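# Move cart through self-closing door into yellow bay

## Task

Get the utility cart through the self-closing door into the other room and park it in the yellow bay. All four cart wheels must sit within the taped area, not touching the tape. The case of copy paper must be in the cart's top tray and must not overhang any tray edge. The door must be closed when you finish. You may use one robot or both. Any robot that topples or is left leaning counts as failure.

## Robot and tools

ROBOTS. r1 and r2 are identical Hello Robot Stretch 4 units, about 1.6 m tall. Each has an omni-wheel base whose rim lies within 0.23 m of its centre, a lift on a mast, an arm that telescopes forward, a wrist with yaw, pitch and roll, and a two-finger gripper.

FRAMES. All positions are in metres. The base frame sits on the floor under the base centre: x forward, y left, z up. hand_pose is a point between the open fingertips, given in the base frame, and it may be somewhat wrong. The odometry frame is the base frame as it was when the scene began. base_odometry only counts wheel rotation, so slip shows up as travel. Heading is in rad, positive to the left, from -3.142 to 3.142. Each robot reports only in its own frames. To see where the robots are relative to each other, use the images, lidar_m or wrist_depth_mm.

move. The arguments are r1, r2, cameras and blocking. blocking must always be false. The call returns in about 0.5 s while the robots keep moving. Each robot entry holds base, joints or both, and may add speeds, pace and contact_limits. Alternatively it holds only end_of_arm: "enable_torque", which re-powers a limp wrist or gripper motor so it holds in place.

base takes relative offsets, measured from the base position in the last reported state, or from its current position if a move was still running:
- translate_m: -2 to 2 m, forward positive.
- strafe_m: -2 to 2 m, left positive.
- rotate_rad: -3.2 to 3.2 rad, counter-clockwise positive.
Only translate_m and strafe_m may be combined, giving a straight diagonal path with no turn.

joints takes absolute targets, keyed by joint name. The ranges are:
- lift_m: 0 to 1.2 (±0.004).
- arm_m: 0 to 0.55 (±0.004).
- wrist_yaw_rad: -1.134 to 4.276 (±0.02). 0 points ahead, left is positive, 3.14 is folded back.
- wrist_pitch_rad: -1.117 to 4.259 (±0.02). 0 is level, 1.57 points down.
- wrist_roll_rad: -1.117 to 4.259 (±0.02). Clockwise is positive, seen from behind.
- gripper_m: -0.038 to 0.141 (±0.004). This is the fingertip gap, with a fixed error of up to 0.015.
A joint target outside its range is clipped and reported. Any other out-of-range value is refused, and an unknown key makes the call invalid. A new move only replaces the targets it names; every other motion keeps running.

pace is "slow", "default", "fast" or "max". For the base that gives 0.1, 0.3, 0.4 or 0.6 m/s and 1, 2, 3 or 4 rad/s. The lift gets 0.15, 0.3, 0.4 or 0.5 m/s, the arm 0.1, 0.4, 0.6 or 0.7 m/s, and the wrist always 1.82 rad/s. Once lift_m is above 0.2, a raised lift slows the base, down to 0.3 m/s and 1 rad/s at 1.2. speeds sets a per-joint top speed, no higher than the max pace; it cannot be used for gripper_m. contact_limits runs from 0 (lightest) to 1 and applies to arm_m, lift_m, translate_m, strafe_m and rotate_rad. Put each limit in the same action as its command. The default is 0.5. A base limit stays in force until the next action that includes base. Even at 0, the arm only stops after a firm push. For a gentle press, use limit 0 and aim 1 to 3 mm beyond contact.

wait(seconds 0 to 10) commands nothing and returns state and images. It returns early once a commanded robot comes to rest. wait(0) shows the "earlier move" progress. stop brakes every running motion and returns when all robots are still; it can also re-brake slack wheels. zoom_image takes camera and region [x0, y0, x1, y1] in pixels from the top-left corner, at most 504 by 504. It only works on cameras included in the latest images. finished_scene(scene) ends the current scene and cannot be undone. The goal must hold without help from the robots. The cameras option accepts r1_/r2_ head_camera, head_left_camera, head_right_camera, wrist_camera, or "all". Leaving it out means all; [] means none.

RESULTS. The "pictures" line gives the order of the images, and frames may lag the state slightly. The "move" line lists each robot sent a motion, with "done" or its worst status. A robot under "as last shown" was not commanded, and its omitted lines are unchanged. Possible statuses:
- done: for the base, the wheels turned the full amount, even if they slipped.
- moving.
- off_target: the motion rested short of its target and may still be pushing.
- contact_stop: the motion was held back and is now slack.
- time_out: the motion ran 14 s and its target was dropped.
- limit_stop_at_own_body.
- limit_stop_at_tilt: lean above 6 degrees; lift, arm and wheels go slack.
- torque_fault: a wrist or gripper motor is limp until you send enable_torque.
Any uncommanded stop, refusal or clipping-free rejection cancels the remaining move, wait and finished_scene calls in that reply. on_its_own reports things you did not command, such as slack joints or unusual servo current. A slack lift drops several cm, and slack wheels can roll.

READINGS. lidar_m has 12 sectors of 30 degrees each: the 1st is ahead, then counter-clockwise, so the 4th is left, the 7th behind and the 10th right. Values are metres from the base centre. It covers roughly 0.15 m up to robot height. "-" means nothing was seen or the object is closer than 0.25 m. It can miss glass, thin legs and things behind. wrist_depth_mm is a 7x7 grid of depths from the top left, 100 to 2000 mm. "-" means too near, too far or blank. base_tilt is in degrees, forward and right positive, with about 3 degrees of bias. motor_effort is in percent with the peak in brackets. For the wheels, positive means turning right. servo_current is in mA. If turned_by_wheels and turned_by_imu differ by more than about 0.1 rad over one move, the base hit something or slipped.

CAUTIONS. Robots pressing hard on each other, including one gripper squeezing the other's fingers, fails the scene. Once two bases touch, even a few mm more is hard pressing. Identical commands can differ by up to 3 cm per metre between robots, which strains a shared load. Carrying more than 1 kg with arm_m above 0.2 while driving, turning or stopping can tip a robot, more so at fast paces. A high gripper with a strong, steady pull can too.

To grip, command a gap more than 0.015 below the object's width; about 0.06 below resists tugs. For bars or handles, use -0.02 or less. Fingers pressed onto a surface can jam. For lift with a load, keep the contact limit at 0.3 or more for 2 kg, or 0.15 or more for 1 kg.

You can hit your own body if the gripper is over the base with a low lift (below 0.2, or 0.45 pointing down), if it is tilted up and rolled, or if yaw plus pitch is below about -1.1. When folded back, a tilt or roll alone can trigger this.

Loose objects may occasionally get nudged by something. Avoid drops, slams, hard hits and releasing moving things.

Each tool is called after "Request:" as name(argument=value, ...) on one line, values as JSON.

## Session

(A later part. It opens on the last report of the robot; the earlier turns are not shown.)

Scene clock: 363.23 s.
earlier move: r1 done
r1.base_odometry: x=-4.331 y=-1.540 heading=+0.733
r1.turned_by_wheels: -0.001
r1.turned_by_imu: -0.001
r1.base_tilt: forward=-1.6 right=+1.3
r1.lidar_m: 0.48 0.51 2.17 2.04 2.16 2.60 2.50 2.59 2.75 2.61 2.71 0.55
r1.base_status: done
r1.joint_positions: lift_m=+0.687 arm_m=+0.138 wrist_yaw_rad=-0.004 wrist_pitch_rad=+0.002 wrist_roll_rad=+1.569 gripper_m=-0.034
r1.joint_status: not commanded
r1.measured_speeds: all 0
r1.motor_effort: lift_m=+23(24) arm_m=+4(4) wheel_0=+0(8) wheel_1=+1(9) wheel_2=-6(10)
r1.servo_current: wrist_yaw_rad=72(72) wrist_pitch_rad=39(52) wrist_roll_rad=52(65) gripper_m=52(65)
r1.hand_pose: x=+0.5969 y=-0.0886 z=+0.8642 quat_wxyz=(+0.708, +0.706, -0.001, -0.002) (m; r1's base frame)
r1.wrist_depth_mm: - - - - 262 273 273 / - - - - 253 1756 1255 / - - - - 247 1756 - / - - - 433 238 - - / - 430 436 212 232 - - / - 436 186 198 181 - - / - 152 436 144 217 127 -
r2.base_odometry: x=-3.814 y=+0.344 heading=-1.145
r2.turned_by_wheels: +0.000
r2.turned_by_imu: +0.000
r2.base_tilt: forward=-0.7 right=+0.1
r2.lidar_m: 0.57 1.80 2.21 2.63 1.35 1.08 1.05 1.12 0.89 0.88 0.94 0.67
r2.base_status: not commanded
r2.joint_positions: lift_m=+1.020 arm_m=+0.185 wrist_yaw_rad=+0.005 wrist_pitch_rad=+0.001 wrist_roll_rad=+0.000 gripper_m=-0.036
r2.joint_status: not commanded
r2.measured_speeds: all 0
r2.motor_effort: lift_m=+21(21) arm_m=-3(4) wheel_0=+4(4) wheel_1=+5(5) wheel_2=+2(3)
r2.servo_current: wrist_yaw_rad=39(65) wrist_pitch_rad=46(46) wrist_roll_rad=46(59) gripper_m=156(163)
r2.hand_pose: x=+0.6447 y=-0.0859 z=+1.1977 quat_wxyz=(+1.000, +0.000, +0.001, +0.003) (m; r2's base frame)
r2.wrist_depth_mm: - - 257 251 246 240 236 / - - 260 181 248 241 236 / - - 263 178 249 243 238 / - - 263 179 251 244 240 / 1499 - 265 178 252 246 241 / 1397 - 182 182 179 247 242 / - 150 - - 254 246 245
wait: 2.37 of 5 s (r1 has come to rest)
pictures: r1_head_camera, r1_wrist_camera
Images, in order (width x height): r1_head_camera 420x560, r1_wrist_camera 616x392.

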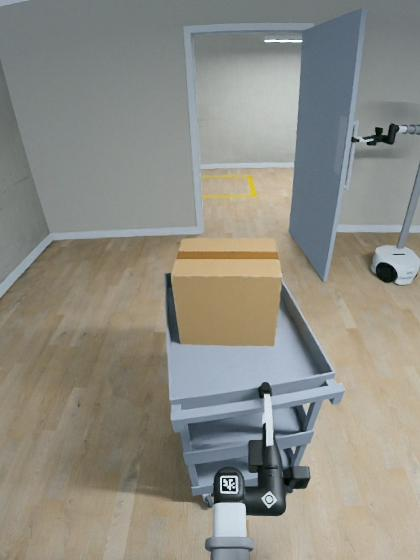

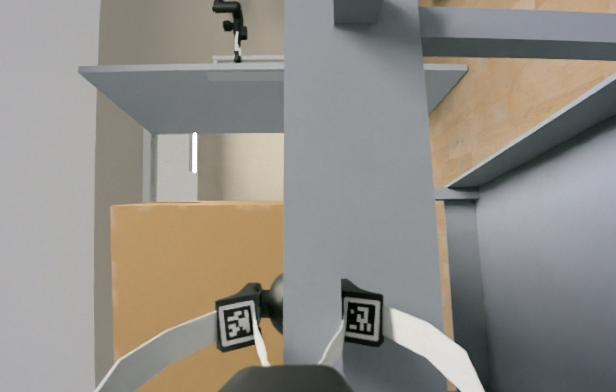

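Request:
move(r1={"base":{"strafe_m":0.1},"pace":"slow"}, blocking=false, cameras=[])

Request:
wait(seconds=5, cameras=["r1_head_camera"])

Scene clock: 375.00 s.
move: r1 moving
r1.base_odometry: x=-4.340 y=-1.529 heading=+0.732
r1.turned_by_wheels: -0.001
r1.turned_by_imu: -0.001
r1.base_tilt: forward=-1.6 right=+1.3
r1.lidar_m: 0.46 0.51 2.16 2.07 2.14 2.60 2.50 2.65 2.76 2.64 2.76 0.56
r1.base_status: strafe_m moving
r1.joint_positions: lift_m=+0.687 arm_m=+0.138 wrist_yaw_rad=-0.005 wrist_pitch_rad=+0.002 wrist_roll_rad=+1.569 gripper_m=-0.034
r1.joint_status: not commanded
r1.measured_speeds: translate_m=+0.000 strafe_m=+0.057 rotate_rad=+0.001 lift_m=+0.000 arm_m=+0.000 wrist_yaw_rad=+0.000 wrist_pitch_rad=+0.000 wrist_roll_rad=+0.000
r1.motor_effort: lift_m=+23(23) arm_m=+4(4) wheel_0=-14(14) wheel_1=+4(5) wheel_2=-4(5)
r1.servo_current: wrist_yaw_rad=52(72) wrist_pitch_rad=39(52) wrist_roll_rad=39(72) gripper_m=52(65)
r1.hand_pose: x=+0.5968 y=-0.0888 z=+0.8642 quat_wxyz=(+0.708, +0.706, -0.001, -0.002) (m; r1's base frame)
r1.wrist_depth_mm: - - - - 262 271 273 / - - - - 253 1808 1229 / - - - - 244 1756 - / - - - 436 238 - - / - 430 433 209 233 - - / - 436 186 197 181 - - / - 153 436 161 217 127 -
r2: as last shown
r2.lidar_m: 0.57 1.81 2.21 2.62 1.34 1.09 1.07 1.10 0.90 0.89 0.93 0.69
r2.motor_effort: lift_m=+21(21) arm_m=-3(4) wheel_0=+4(4) wheel_1=+4(5) wheel_2=+2(3)
r2.servo_current: wrist_yaw_rad=46(59) wrist_pitch_rad=33(46) wrist_roll_rad=52(59) gripper_m=150(156)
r2.wrist_depth_mm: - - 257 251 246 240 236 / - - 258 181 247 242 237 / - - 263 179 249 243 238 / - - 264 180 250 245 239 / 1464 - 265 178 252 246 242 / 1397 - 182 182 180 247 243 / - 150 - - 253 246 245
pictures: none
No camera images: "cameras" was empty.

Scene clock: 376.63 s.
earlier move: r1 done
r1.base_odometry: x=-4.397 y=-1.466 heading=+0.733
r1.turned_by_wheels: +0.000
r1.turned_by_imu: +0.000
r1.base_tilt: forward=-1.6 right=+1.3
r1.lidar_m: 0.51 0.56 2.05 1.99 2.04 2.61 2.50 2.64 2.86 2.75 2.85 0.56
r1.base_status: done
r1.joint_positions: lift_m=+0.687 arm_m=+0.138 wrist_yaw_rad=-0.005 wrist_pitch_rad=+0.002 wrist_roll_rad=+1.569 gripper_m=-0.034
r1.joint_status: not commanded
r1.measured_speeds: all 0
r1.motor_effort: lift_m=+23(23) arm_m=-3(4) wheel_0=-8(15) wheel_1=+1(6) wheel_2=-2(5)
r1.servo_current: wrist_yaw_rad=46(78) wrist_pitch_rad=39(52) wrist_roll_rad=52(72) gripper_m=59(65)
r1.hand_pose: x=+0.5969 y=-0.0887 z=+0.8642 quat_wxyz=(+0.708, +0.706, -0.001, -0.002) (m; r1's base frame)
r1.wrist_depth_mm: - - - 239 240 1537 1160 / - - - - 236 1756 1281 / - - - 234 235 - - / - 433 433 172 233 - - / - 436 442 169 229 - - / - 452 186 185 184 - - / - 153 459 148 225 126 -
r2.base_odometry: x=-3.814 y=+0.344 heading=-1.145
r2.turned_by_wheels: +0.000
r2.turned_by_imu: +0.000
r2.base_tilt: forward=-0.7 right=+0.1
r2.lidar_m: 0.62 1.80 2.70 2.63 1.34 1.09 1.06 1.11 0.90 0.89 0.91 0.70
r2.base_status: not commanded
r2.joint_positions: lift_m=+1.020 arm_m=+0.185 wrist_yaw_rad=+0.005 wrist_pitch_rad=+0.001 wrist_roll_rad=+0.000 gripper_m=-0.036
r2.joint_status: not commanded
r2.measured_speeds: all 0
r2.motor_effort: lift_m=+21(21) arm_m=-3(4) wheel_0=+4(4) wheel_1=+5(5) wheel_2=+3(3)
r2.servo_current: wrist_yaw_rad=52(65) wrist_pitch_rad=33(46) wrist_roll_rad=39(59) gripper_m=156(163)
r2.hand_pose: x=+0.6447 y=-0.0859 z=+1.1977 quat_wxyz=(+1.000, +0.000, +0.001, +0.003) (m; r2's base frame)
r2.wrist_depth_mm: - - 256 251 247 239 236 / - - 259 180 247 242 237 / - - 262 178 248 243 238 / - - 263 180 251 244 241 / 1464 - 265 178 252 247 241 / 1430 - 182 182 179 246 243 / - 150 - - 254 245 244
wait: 1.63 of 5 s (r1 has come to rest)
pictures: r1_head_camera
Images, in order (width x height): r1_head_camera 420x560.

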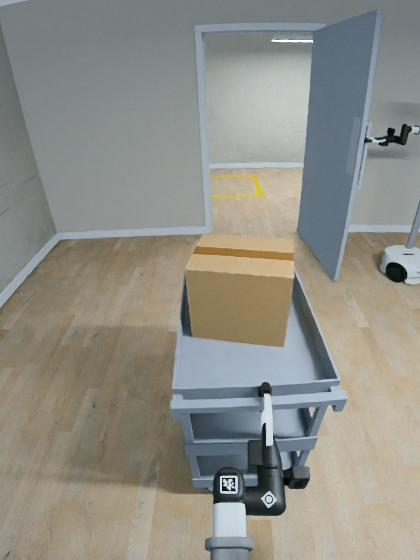

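Request:
move(r1={"base":{"strafe_m":0.13},"pace":"slow"}, blocking=false, cameras=[])

Request:
wait(seconds=6, cameras=["r1_head_camera"])

Scene clock: 384.67 s.
move: r1 moving
r1.base_odometry: x=-4.407 y=-1.455 heading=+0.732
r1.turned_by_wheels: -0.001
r1.turned_by_imu: -0.001
r1.base_tilt: forward=-1.6 right=+1.3
r1.lidar_m: 0.50 2.81 2.08 1.97 2.01 2.60 2.50 2.64 2.85 2.75 2.85 0.55
r1.base_status: strafe_m moving
r1.joint_positions: lift_m=+0.687 arm_m=+0.138 wrist_yaw_rad=-0.005 wrist_pitch_rad=+0.002 wrist_roll_rad=+1.569 gripper_m=-0.034
r1.joint_status: not commanded
r1.measured_speeds: translate_m=+0.000 strafe_m=+0.055 rotate_rad=+0.002 lift_m=+0.000 arm_m=+0.000 wrist_yaw_rad=+0.000 wrist_pitch_rad=+0.000 wrist_roll_rad=+0.000
r1.motor_effort: lift_m=+23(23) arm_m=-4(4) wheel_0=-12(16) wheel_1=+4(5) wheel_2=-1(2)
r1.servo_current: wrist_yaw_rad=46(65) wrist_pitch_rad=46(46) wrist_roll_rad=59(72) gripper_m=52(59)
r1.hand_pose: x=+0.5969 y=-0.0887 z=+0.8642 quat_wxyz=(+0.708, +0.706, -0.001, -0.002) (m; r1's base frame)
r1.wrist_depth_mm: - - - 237 239 1499 1160 / - - - 236 235 1618 1308 / - - - 233 233 - - / - 433 433 171 232 - - / - 439 439 169 229 - - / - 452 185 185 182 - - / - 153 462 149 224 126 -
r2: as last shown
r2.base_tilt: forward=-0.7 right=+0.0
r2.lidar_m: 0.59 1.81 2.73 2.64 1.36 1.11 1.07 1.11 0.90 0.89 0.91 0.70
r2.motor_effort: lift_m=+21(21) arm_m=-4(4) wheel_0=+4(4) wheel_1=+4(5) wheel_2=+2(2)
r2.servo_current: wrist_yaw_rad=52(52) wrist_pitch_rad=33(46) wrist_roll_rad=46(52) gripper_m=156(156)
r2.wrist_depth_mm: - - 257 252 246 241 236 / - - 259 180 247 242 236 / - - 260 178 249 242 238 / - - 263 180 251 244 240 / 1430 - 264 178 252 247 241 / 1464 - 182 182 179 246 243 / - 151 - - 255 247 245
pictures: none
No camera images: "cameras" was empty.

Scene clock: 386.60 s.
earlier move: r1 done
r1.base_odometry: x=-4.484 y=-1.369 heading=+0.732
r1.turned_by_wheels: +0.000
r1.turned_by_imu: +0.000
r1.base_tilt: forward=-1.6 right=+1.3
r1.lidar_m: 0.52 2.65 1.95 1.84 1.93 2.62 2.48 2.64 3.01 2.88 2.97 0.55
r1.base_status: done
r1.joint_positions: lift_m=+0.687 arm_m=+0.138 wrist_yaw_rad=-0.004 wrist_pitch_rad=+0.002 wrist_roll_rad=+1.569 gripper_m=-0.034
r1.joint_status: not commanded
r1.measured_speeds: all 0
r1.motor_effort: lift_m=+24(24) arm_m=-4(4) wheel_0=-6(16) wheel_1=-1(6) wheel_2=+0(2)
r1.servo_current: wrist_yaw_rad=65(72) wrist_pitch_rad=39(52) wrist_roll_rad=39(72) gripper_m=59(65)
r1.hand_pose: x=+0.5969 y=-0.0886 z=+0.8642 quat_wxyz=(+0.708, +0.706, -0.001, -0.002) (m; r1's base frame)
r1.wrist_depth_mm: - - - 156 214 1618 1182 / - - - - 216 - - / - 418 418 413 220 - - / - 427 430 162 222 - - / - 452 455 164 226 - - / - 484 183 184 228 - - / - 153 504 151 234 135 -
r2.base_odometry: x=-3.814 y=+0.344 heading=-1.145
r2.turned_by_wheels: +0.000
r2.turned_by_imu: +0.000
r2.base_tilt: forward=-0.6 right=+0.1
r2.lidar_m: 0.62 1.85 2.83 2.61 1.36 1.07 1.07 1.10 0.91 0.89 0.91 0.69
r2.base_status: not commanded
r2.joint_positions: lift_m=+1.020 arm_m=+0.185 wrist_yaw_rad=+0.005 wrist_pitch_rad=+0.001 wrist_roll_rad=+0.000 gripper_m=-0.036
r2.joint_status: not commanded
r2.measured_speeds: all 0
r2.motor_effort: lift_m=+21(21) arm_m=-4(4) wheel_0=+4(4) wheel_1=+4(5) wheel_2=+2(3)
r2.servo_current: wrist_yaw_rad=52(65) wrist_pitch_rad=39(46) wrist_roll_rad=39(52) gripper_m=150(163)
r2.hand_pose: x=+0.6447 y=-0.0859 z=+1.1977 quat_wxyz=(+1.000, +0.000, +0.001, +0.003) (m; r2's base frame)
r2.wrist_depth_mm: - - 257 251 246 240 236 / - - 259 180 249 242 237 / - - 260 178 248 243 237 / - - 263 180 251 245 240 / 1499 - 265 179 252 246 241 / 1464 - 182 182 180 248 243 / - 150 - - 254 246 245
wait: 1.93 of 6 s (r1 has come to rest)
pictures: r1_head_camera
Images, in order (width x height): r1_head_camera 420x560.

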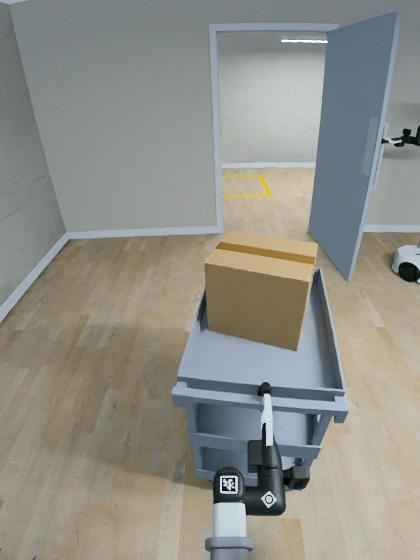

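Request:
move(r1={"base":{"translate_m":0.4,"strafe_m":-0.02},"pace":"slow"}, blocking=false, cameras=[])

Request:
wait(seconds=8, cameras=["r1_head_camera"])

Scene clock: 390.97 s.
move: r1 moving
r1.base_odometry: x=-4.475 y=-1.361 heading=+0.732
r1.turned_by_wheels: +0.000
r1.turned_by_imu: +0.000
r1.base_tilt: forward=-1.6 right=+1.2
r1.lidar_m: 0.53 2.68 1.96 1.85 1.90 2.61 2.49 2.65 2.97 2.86 2.97 0.53
r1.base_status: translate_m moving; strafe_m moving
r1.joint_positions: lift_m=+0.687 arm_m=+0.138 wrist_yaw_rad=-0.004 wrist_pitch_rad=+0.002 wrist_roll_rad=+1.569 gripper_m=-0.034
r1.joint_status: not commanded
r1.measured_speeds: translate_m=+0.047 strafe_m=-0.002 rotate_rad=+0.000 lift_m=+0.000 arm_m=+0.000 wrist_yaw_rad=+0.000 wrist_pitch_rad=+0.000 wrist_roll_rad=+0.000
r1.motor_effort: lift_m=+23(23) arm_m=+3(4) wheel_0=+9(9) wheel_1=+5(6) wheel_2=-13(13)
r1.servo_current: wrist_yaw_rad=52(72) wrist_pitch_rad=39(46) wrist_roll_rad=39(59) gripper_m=59(65)
r1.hand_pose: x=+0.5969 y=-0.0886 z=+0.8642 quat_wxyz=(+0.708, +0.706, -0.001, -0.002) (m; r1's base frame)
r1.wrist_depth_mm: - - - 151 209 1618 1205 / - - - - 212 - - / - 418 413 155 214 - - / - 430 424 158 218 - - / - 452 452 160 221 - - / - 480 186 163 184 - - / - 154 488 145 228 137 -
r2: as last shown
r2.base_tilt: forward=-0.7 right=+0.0
r2.lidar_m: 0.59 1.86 2.78 2.64 1.32 1.11 1.07 1.14 0.90 0.89 0.93 0.69
r2.motor_effort: lift_m=+21(21) arm_m=-4(4) wheel_0=+4(4) wheel_1=+4(5) wheel_2=+2(2)
r2.servo_current: wrist_yaw_rad=46(59) wrist_pitch_rad=33(46) wrist_roll_rad=52(52) gripper_m=156(156)
r2.wrist_depth_mm: - - 258 252 247 240 236 / - - 259 181 247 242 237 / - - 262 178 248 245 237 / - - 262 180 251 244 240 / 1499 - 265 178 253 247 241 / 1499 - 182 182 179 246 243 / - 151 - - 252 246 245
pictures: none
No camera images: "cameras" was empty.

Scene clock: 395.77 s.
earlier move: r1 done
r1.base_odometry: x=-4.173 y=-1.116 heading=+0.733
r1.turned_by_wheels: +0.001
r1.turned_by_imu: +0.002
r1.base_tilt: forward=-1.6 right=+1.3
r1.lidar_m: 0.49 0.52 1.96 1.88 1.97 2.72 2.93 3.05 2.98 2.85 2.58 0.56
r1.base_status: done
r1.joint_positions: lift_m=+0.687 arm_m=+0.138 wrist_yaw_rad=+0.003 wrist_pitch_rad=+0.002 wrist_roll_rad=+1.569 gripper_m=-0.034
r1.joint_status: not commanded
r1.measured_speeds: all 0
r1.motor_effort: lift_m=+23(24) arm_m=+4(4) wheel_0=+7(14) wheel_1=+3(9) wheel_2=-1(15)
r1.servo_current: wrist_yaw_rad=39(72) wrist_pitch_rad=46(52) wrist_roll_rad=46(72) gripper_m=59(65)
r1.hand_pose: x=+0.5975 y=-0.0867 z=+0.8642 quat_wxyz=(+0.708, +0.706, +0.002, +0.000) (m; r1's base frame)
r1.wrist_depth_mm: - - - 258 258 266 267 / - - - - 251 1756 1229 / - - - - 243 1756 - / - - 597 178 238 - - / - 436 433 173 232 - - / - 433 442 186 225 - - / - 153 439 145 220 126 -
r2.base_odometry: x=-3.814 y=+0.344 heading=-1.145
r2.turned_by_wheels: +0.000
r2.turned_by_imu: +0.001
r2.base_tilt: forward=-0.7 right=+0.1
r2.lidar_m: 0.60 1.80 4.95 2.61 1.36 1.09 1.06 1.10 0.89 0.89 0.93 0.68
r2.base_status: not commanded
r2.joint_positions: lift_m=+1.020 arm_m=+0.185 wrist_yaw_rad=+0.005 wrist_pitch_rad=+0.001 wrist_roll_rad=+0.000 gripper_m=-0.036
r2.joint_status: not commanded
r2.measured_speeds: all 0
r2.motor_effort: lift_m=+21(21) arm_m=-4(4) wheel_0=+4(4) wheel_1=+4(5) wheel_2=+2(3)
r2.servo_current: wrist_yaw_rad=59(72) wrist_pitch_rad=39(46) wrist_roll_rad=39(59) gripper_m=156(163)
r2.hand_pose: x=+0.6447 y=-0.0859 z=+1.1977 quat_wxyz=(+1.000, +0.000, +0.001, +0.003) (m; r2's base frame)
r2.wrist_depth_mm: - - 257 250 246 240 236 / - - 260 181 248 243 236 / - - 260 178 250 243 238 / - - 264 179 251 244 240 / - 1464 265 177 251 246 241 / - 1430 180 182 179 247 243 / 1661 134 1397 - 253 247 244
wait: 4.80 of 8 s (r1 has come to rest)
pictures: r1_head_camera
Images, in order (width x height): r1_head_camera 420x560.

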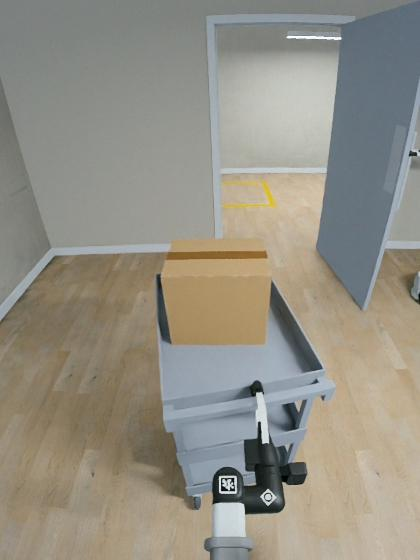

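Request:
move(r1={"base":{"translate_m":0.05,"strafe_m":0.17},"pace":"slow"}, blocking=false, cameras=[])

Request:
wait(seconds=8, cameras=[])

Request:
move(r1={"base":{"translate_m":0.1},"pace":"slow"}, blocking=false, cameras=[])

Request:
wait(seconds=5, cameras=["r1_head_camera"])

Request:
move(r1={"base":{"translate_m":0.1},"pace":"slow"}, blocking=false, cameras=[])

Request:
wait(seconds=5, cameras=["r1_head_camera"])

Scene clock: 427.40 s.
move: r1 moving
r1.base_odometry: x=-4.179 y=-1.105 heading=+0.733
r1.turned_by_wheels: +0.000
r1.turned_by_imu: +0.000
r1.base_tilt: forward=-1.6 right=+1.2
r1.lidar_m: 0.48 0.49 1.95 1.88 1.97 2.69 2.93 3.04 2.98 2.86 2.54 0.58
r1.base_status: translate_m moving; strafe_m moving
r1.joint_positions: lift_m=+0.687 arm_m=+0.138 wrist_yaw_rad=+0.003 wrist_pitch_rad=+0.002 wrist_roll_rad=+1.569 gripper_m=-0.034
r1.joint_status: not commanded
r1.measured_speeds: translate_m=+0.015 strafe_m=+0.048 rotate_rad=-0.003 lift_m=+0.000 arm_m=+0.000 wrist_yaw_rad=+0.000 wrist_pitch_rad=+0.000 wrist_roll_rad=+0.000
r1.motor_effort: lift_m=+23(24) arm_m=+4(4) wheel_0=-5(7) wheel_1=+6(9) wheel_2=-5(6)
r1.servo_current: wrist_yaw_rad=59(59) wrist_pitch_rad=46(46) wrist_roll_rad=52(65) gripper_m=52(59)
r1.hand_pose: x=+0.5975 y=-0.0867 z=+0.8642 quat_wxyz=(+0.708, +0.706, +0.002, +0.000) (m; r1's base frame)
r1.wrist_depth_mm: - - - 260 263 272 276 / - - - - 254 1808 1229 / - - - - 247 1756 - / - - - 436 238 - - / - 433 439 174 233 - - / - 433 433 186 184 - - / - 153 439 163 217 127 -
r2: as last shown
r2.turned_by_imu: +0.000
r2.base_tilt: forward=-0.6 right=+0.0
r2.lidar_m: 0.58 1.78 4.95 2.62 1.34 1.09 1.07 1.09 0.90 0.89 0.94 0.68
r2.motor_effort: lift_m=+21(21) arm_m=-3(4) wheel_0=+4(4) wheel_1=+5(5) wheel_2=+2(2)
r2.servo_current: wrist_yaw_rad=52(59) wrist_pitch_rad=39(46) wrist_roll_rad=39(59) gripper_m=156(163)
r2.wrist_depth_mm: - - 257 251 246 240 236 / - - 259 180 247 242 237 / - - 262 179 249 242 238 / - - 263 180 251 243 239 / - 1430 264 178 252 247 241 / - 1464 179 182 179 246 244 / 1661 134 1397 - 254 246 244
pictures: none
No camera images: "cameras" was empty.

Scene clock: 429.93 s.
earlier move: r1 done
r1.base_odometry: x=-4.250 y=-0.957 heading=+0.732
r1.turned_by_wheels: -0.001
r1.turned_by_imu: -0.001
r1.base_tilt: forward=-1.5 right=+1.3
r1.lidar_m: 0.51 2.44 1.79 1.70 1.79 2.48 2.95 3.10 3.14 3.02 2.54 0.57
r1.base_status: done
r1.joint_positions: lift_m=+0.687 arm_m=+0.138 wrist_yaw_rad=-0.006 wrist_pitch_rad=+0.002 wrist_roll_rad=+1.569 gripper_m=-0.034
r1.joint_status: not commanded
r1.measured_speeds: all 0
r1.motor_effort: lift_m=+23(24) arm_m=-4(4) wheel_0=-8(15) wheel_1=+0(9) wheel_2=-2(11)
r1.servo_current: wrist_yaw_rad=59(78) wrist_pitch_rad=46(52) wrist_roll_rad=46(65) gripper_m=59(65)
r1.hand_pose: x=+0.5967 y=-0.0892 z=+0.8642 quat_wxyz=(+0.708, +0.706, -0.002, -0.003) (m; r1's base frame)
r1.wrist_depth_mm: - - - 241 240 1537 1205 / - - - 239 238 1708 1255 / - - - 235 236 - - / - 433 433 172 231 - - / - 439 439 170 229 - - / - 449 184 184 183 - - / - 153 455 148 224 126 -
r2.base_odometry: x=-3.814 y=+0.344 heading=-1.145
r2.turned_by_wheels: +0.000
r2.turned_by_imu: +0.000
r2.base_tilt: forward=-0.7 right=+0.1
r2.lidar_m: 0.60 1.83 4.97 2.65 1.35 1.08 1.06 1.11 0.89 0.87 0.90 0.70
r2.base_status: not commanded
r2.joint_positions: lift_m=+1.020 arm_m=+0.185 wrist_yaw_rad=+0.005 wrist_pitch_rad=+0.001 wrist_roll_rad=+0.000 gripper_m=-0.036
r2.joint_status: not commanded
r2.measured_speeds: all 0
r2.motor_effort: lift_m=+21(21) arm_m=-4(4) wheel_0=+4(4) wheel_1=+5(5) wheel_2=+2(3)
r2.servo_current: wrist_yaw_rad=39(59) wrist_pitch_rad=39(46) wrist_roll_rad=46(59) gripper_m=150(163)
r2.hand_pose: x=+0.6447 y=-0.0859 z=+1.1977 quat_wxyz=(+1.000, +0.000, +0.001, +0.003) (m; r2's base frame)
r2.wrist_depth_mm: - - 258 251 246 240 236 / - - 260 181 247 243 237 / - - 260 178 248 242 238 / - - 263 180 250 245 241 / - 1499 264 178 252 248 242 / - 1576 182 182 179 246 243 / - 141 268 - 253 246 244
wait: 2.53 of 8 s (r1 has come to rest)
pictures: none
No camera images: "cameras" was empty.

Scene clock: 430.43 s.
move: r1 moving
r1.base_odometry: x=-4.241 y=-0.948 heading=+0.732
r1.turned_by_wheels: +0.000
r1.turned_by_imu: +0.000
r1.base_tilt: forward=-1.6 right=+1.3
r1.lidar_m: 0.51 0.56 1.79 1.71 1.80 2.48 2.98 3.10 3.13 3.01 2.54 0.55
r1.base_status: translate_m moving
r1.joint_positions: lift_m=+0.687 arm_m=+0.138 wrist_yaw_rad=-0.006 wrist_pitch_rad=+0.002 wrist_roll_rad=+1.569 gripper_m=-0.034
r1.joint_status: not commanded
r1.measured_speeds: translate_m=+0.049 strafe_m=+0.001 rotate_rad=+0.005 lift_m=+0.000 arm_m=+0.000 wrist_yaw_rad=+0.000 wrist_pitch_rad=+0.000 wrist_roll_rad=+0.000
r1.motor_effort: lift_m=+23(23) arm_m=+2(4) wheel_0=+4(7) wheel_1=+4(7) wheel_2=-12(12)
r1.servo_current: wrist_yaw_rad=39(72) wrist_pitch_rad=46(52) wrist_roll_rad=52(65) gripper_m=59(59)
r1.hand_pose: x=+0.5967 y=-0.0892 z=+0.8642 quat_wxyz=(+0.708, +0.706, -0.002, -0.003) (m; r1's base frame)
r1.wrist_depth_mm: - - - 239 239 1499 1205 / - - - 236 236 1756 1205 / - - - 234 233 - - / - 430 430 170 230 - - / - 436 439 168 228 - - / - 445 186 - 183 - - / - 154 452 163 221 128 -
r2: as last shown
r2.base_tilt: forward=-0.6 right=+0.1
r2.lidar_m: 0.61 1.84 4.97 2.60 1.33 1.06 1.08 1.12 0.90 0.87 0.92 0.67
r2.motor_effort: lift_m=+21(21) arm_m=-4(4) wheel_0=+4(4) wheel_1=+4(5) wheel_2=+2(2)
r2.servo_current: wrist_yaw_rad=59(65) wrist_pitch_rad=46(46) wrist_roll_rad=59(59) gripper_m=156(156)
r2.wrist_depth_mm: - - 257 251 245 240 236 / - - 260 181 248 241 236 / - - 262 178 249 243 238 / - - 263 180 249 243 241 / - 1499 264 178 252 246 242 / - 1808 182 182 180 247 242 / - 141 268 - 253 247 244
pictures: none
No camera images: "cameras" was empty.

Scene clock: 432.23 s.
earlier move: r1 done
r1.base_odometry: x=-4.176 y=-0.890 heading=+0.733
r1.turned_by_wheels: +0.001
r1.turned_by_imu: +0.001
r1.base_tilt: forward=-1.6 right=+1.3
r1.lidar_m: 0.49 0.54 1.80 1.71 1.80 2.46 3.07 3.17 3.13 3.01 2.45 0.56
r1.base_status: done
r1.joint_positions: lift_m=+0.687 arm_m=+0.138 wrist_yaw_rad=+0.001 wrist_pitch_rad=+0.002 wrist_roll_rad=+1.569 gripper_m=-0.034
r1.joint_status: not commanded
r1.measured_speeds: all 0
r1.motor_effort: lift_m=+23(23) arm_m=+4(4) wheel_0=+9(10) wheel_1=+3(8) wheel_2=-2(12)
r1.servo_current: wrist_yaw_rad=52(72) wrist_pitch_rad=39(52) wrist_roll_rad=33(65) gripper_m=59(65)
r1.hand_pose: x=+0.5973 y=-0.0872 z=+0.8642 quat_wxyz=(+0.708, +0.706, +0.001, +0.000) (m; r1's base frame)
r1.wrist_depth_mm: - - - - 239 1499 1182 / - - - - 236 1618 1229 / - - - - 233 - - / - 433 430 170 230 - - / - 436 439 169 227 - - / - 445 212 196 224 - - / - 153 455 164 221 127 -
r2.base_odometry: x=-3.814 y=+0.344 heading=-1.145
r2.turned_by_wheels: +0.000
r2.turned_by_imu: +0.000
r2.base_tilt: forward=-0.6 right=+0.1
r2.lidar_m: 0.57 1.86 4.97 2.60 1.32 1.07 1.06 1.10 0.92 0.88 0.94 0.68
r2.base_status: not commanded
r2.joint_positions: lift_m=+1.020 arm_m=+0.185 wrist_yaw_rad=+0.005 wrist_pitch_rad=+0.001 wrist_roll_rad=+0.000 gripper_m=-0.036
r2.joint_status: not commanded
r2.measured_speeds: all 0
r2.motor_effort: lift_m=+21(21) arm_m=-4(4) wheel_0=+4(4) wheel_1=+4(5) wheel_2=+2(3)
r2.servo_current: wrist_yaw_rad=52(65) wrist_pitch_rad=33(46) wrist_roll_rad=46(59) gripper_m=156(163)
r2.hand_pose: x=+0.6447 y=-0.0859 z=+1.1977 quat_wxyz=(+1.000, +0.000, +0.001, +0.003) (m; r2's base frame)
r2.wrist_depth_mm: - - 257 252 246 239 236 / - - 259 181 249 242 237 / - - 262 178 250 243 238 / - - 263 179 250 245 240 / - 1661 266 178 252 247 241 / - 1863 180 182 179 247 242 / - 141 - - 254 246 245
wait: 1.80 of 5 s (r1 has come to rest)
pictures: r1_head_camera
Images, in order (width x height): r1_head_camera 420x560.

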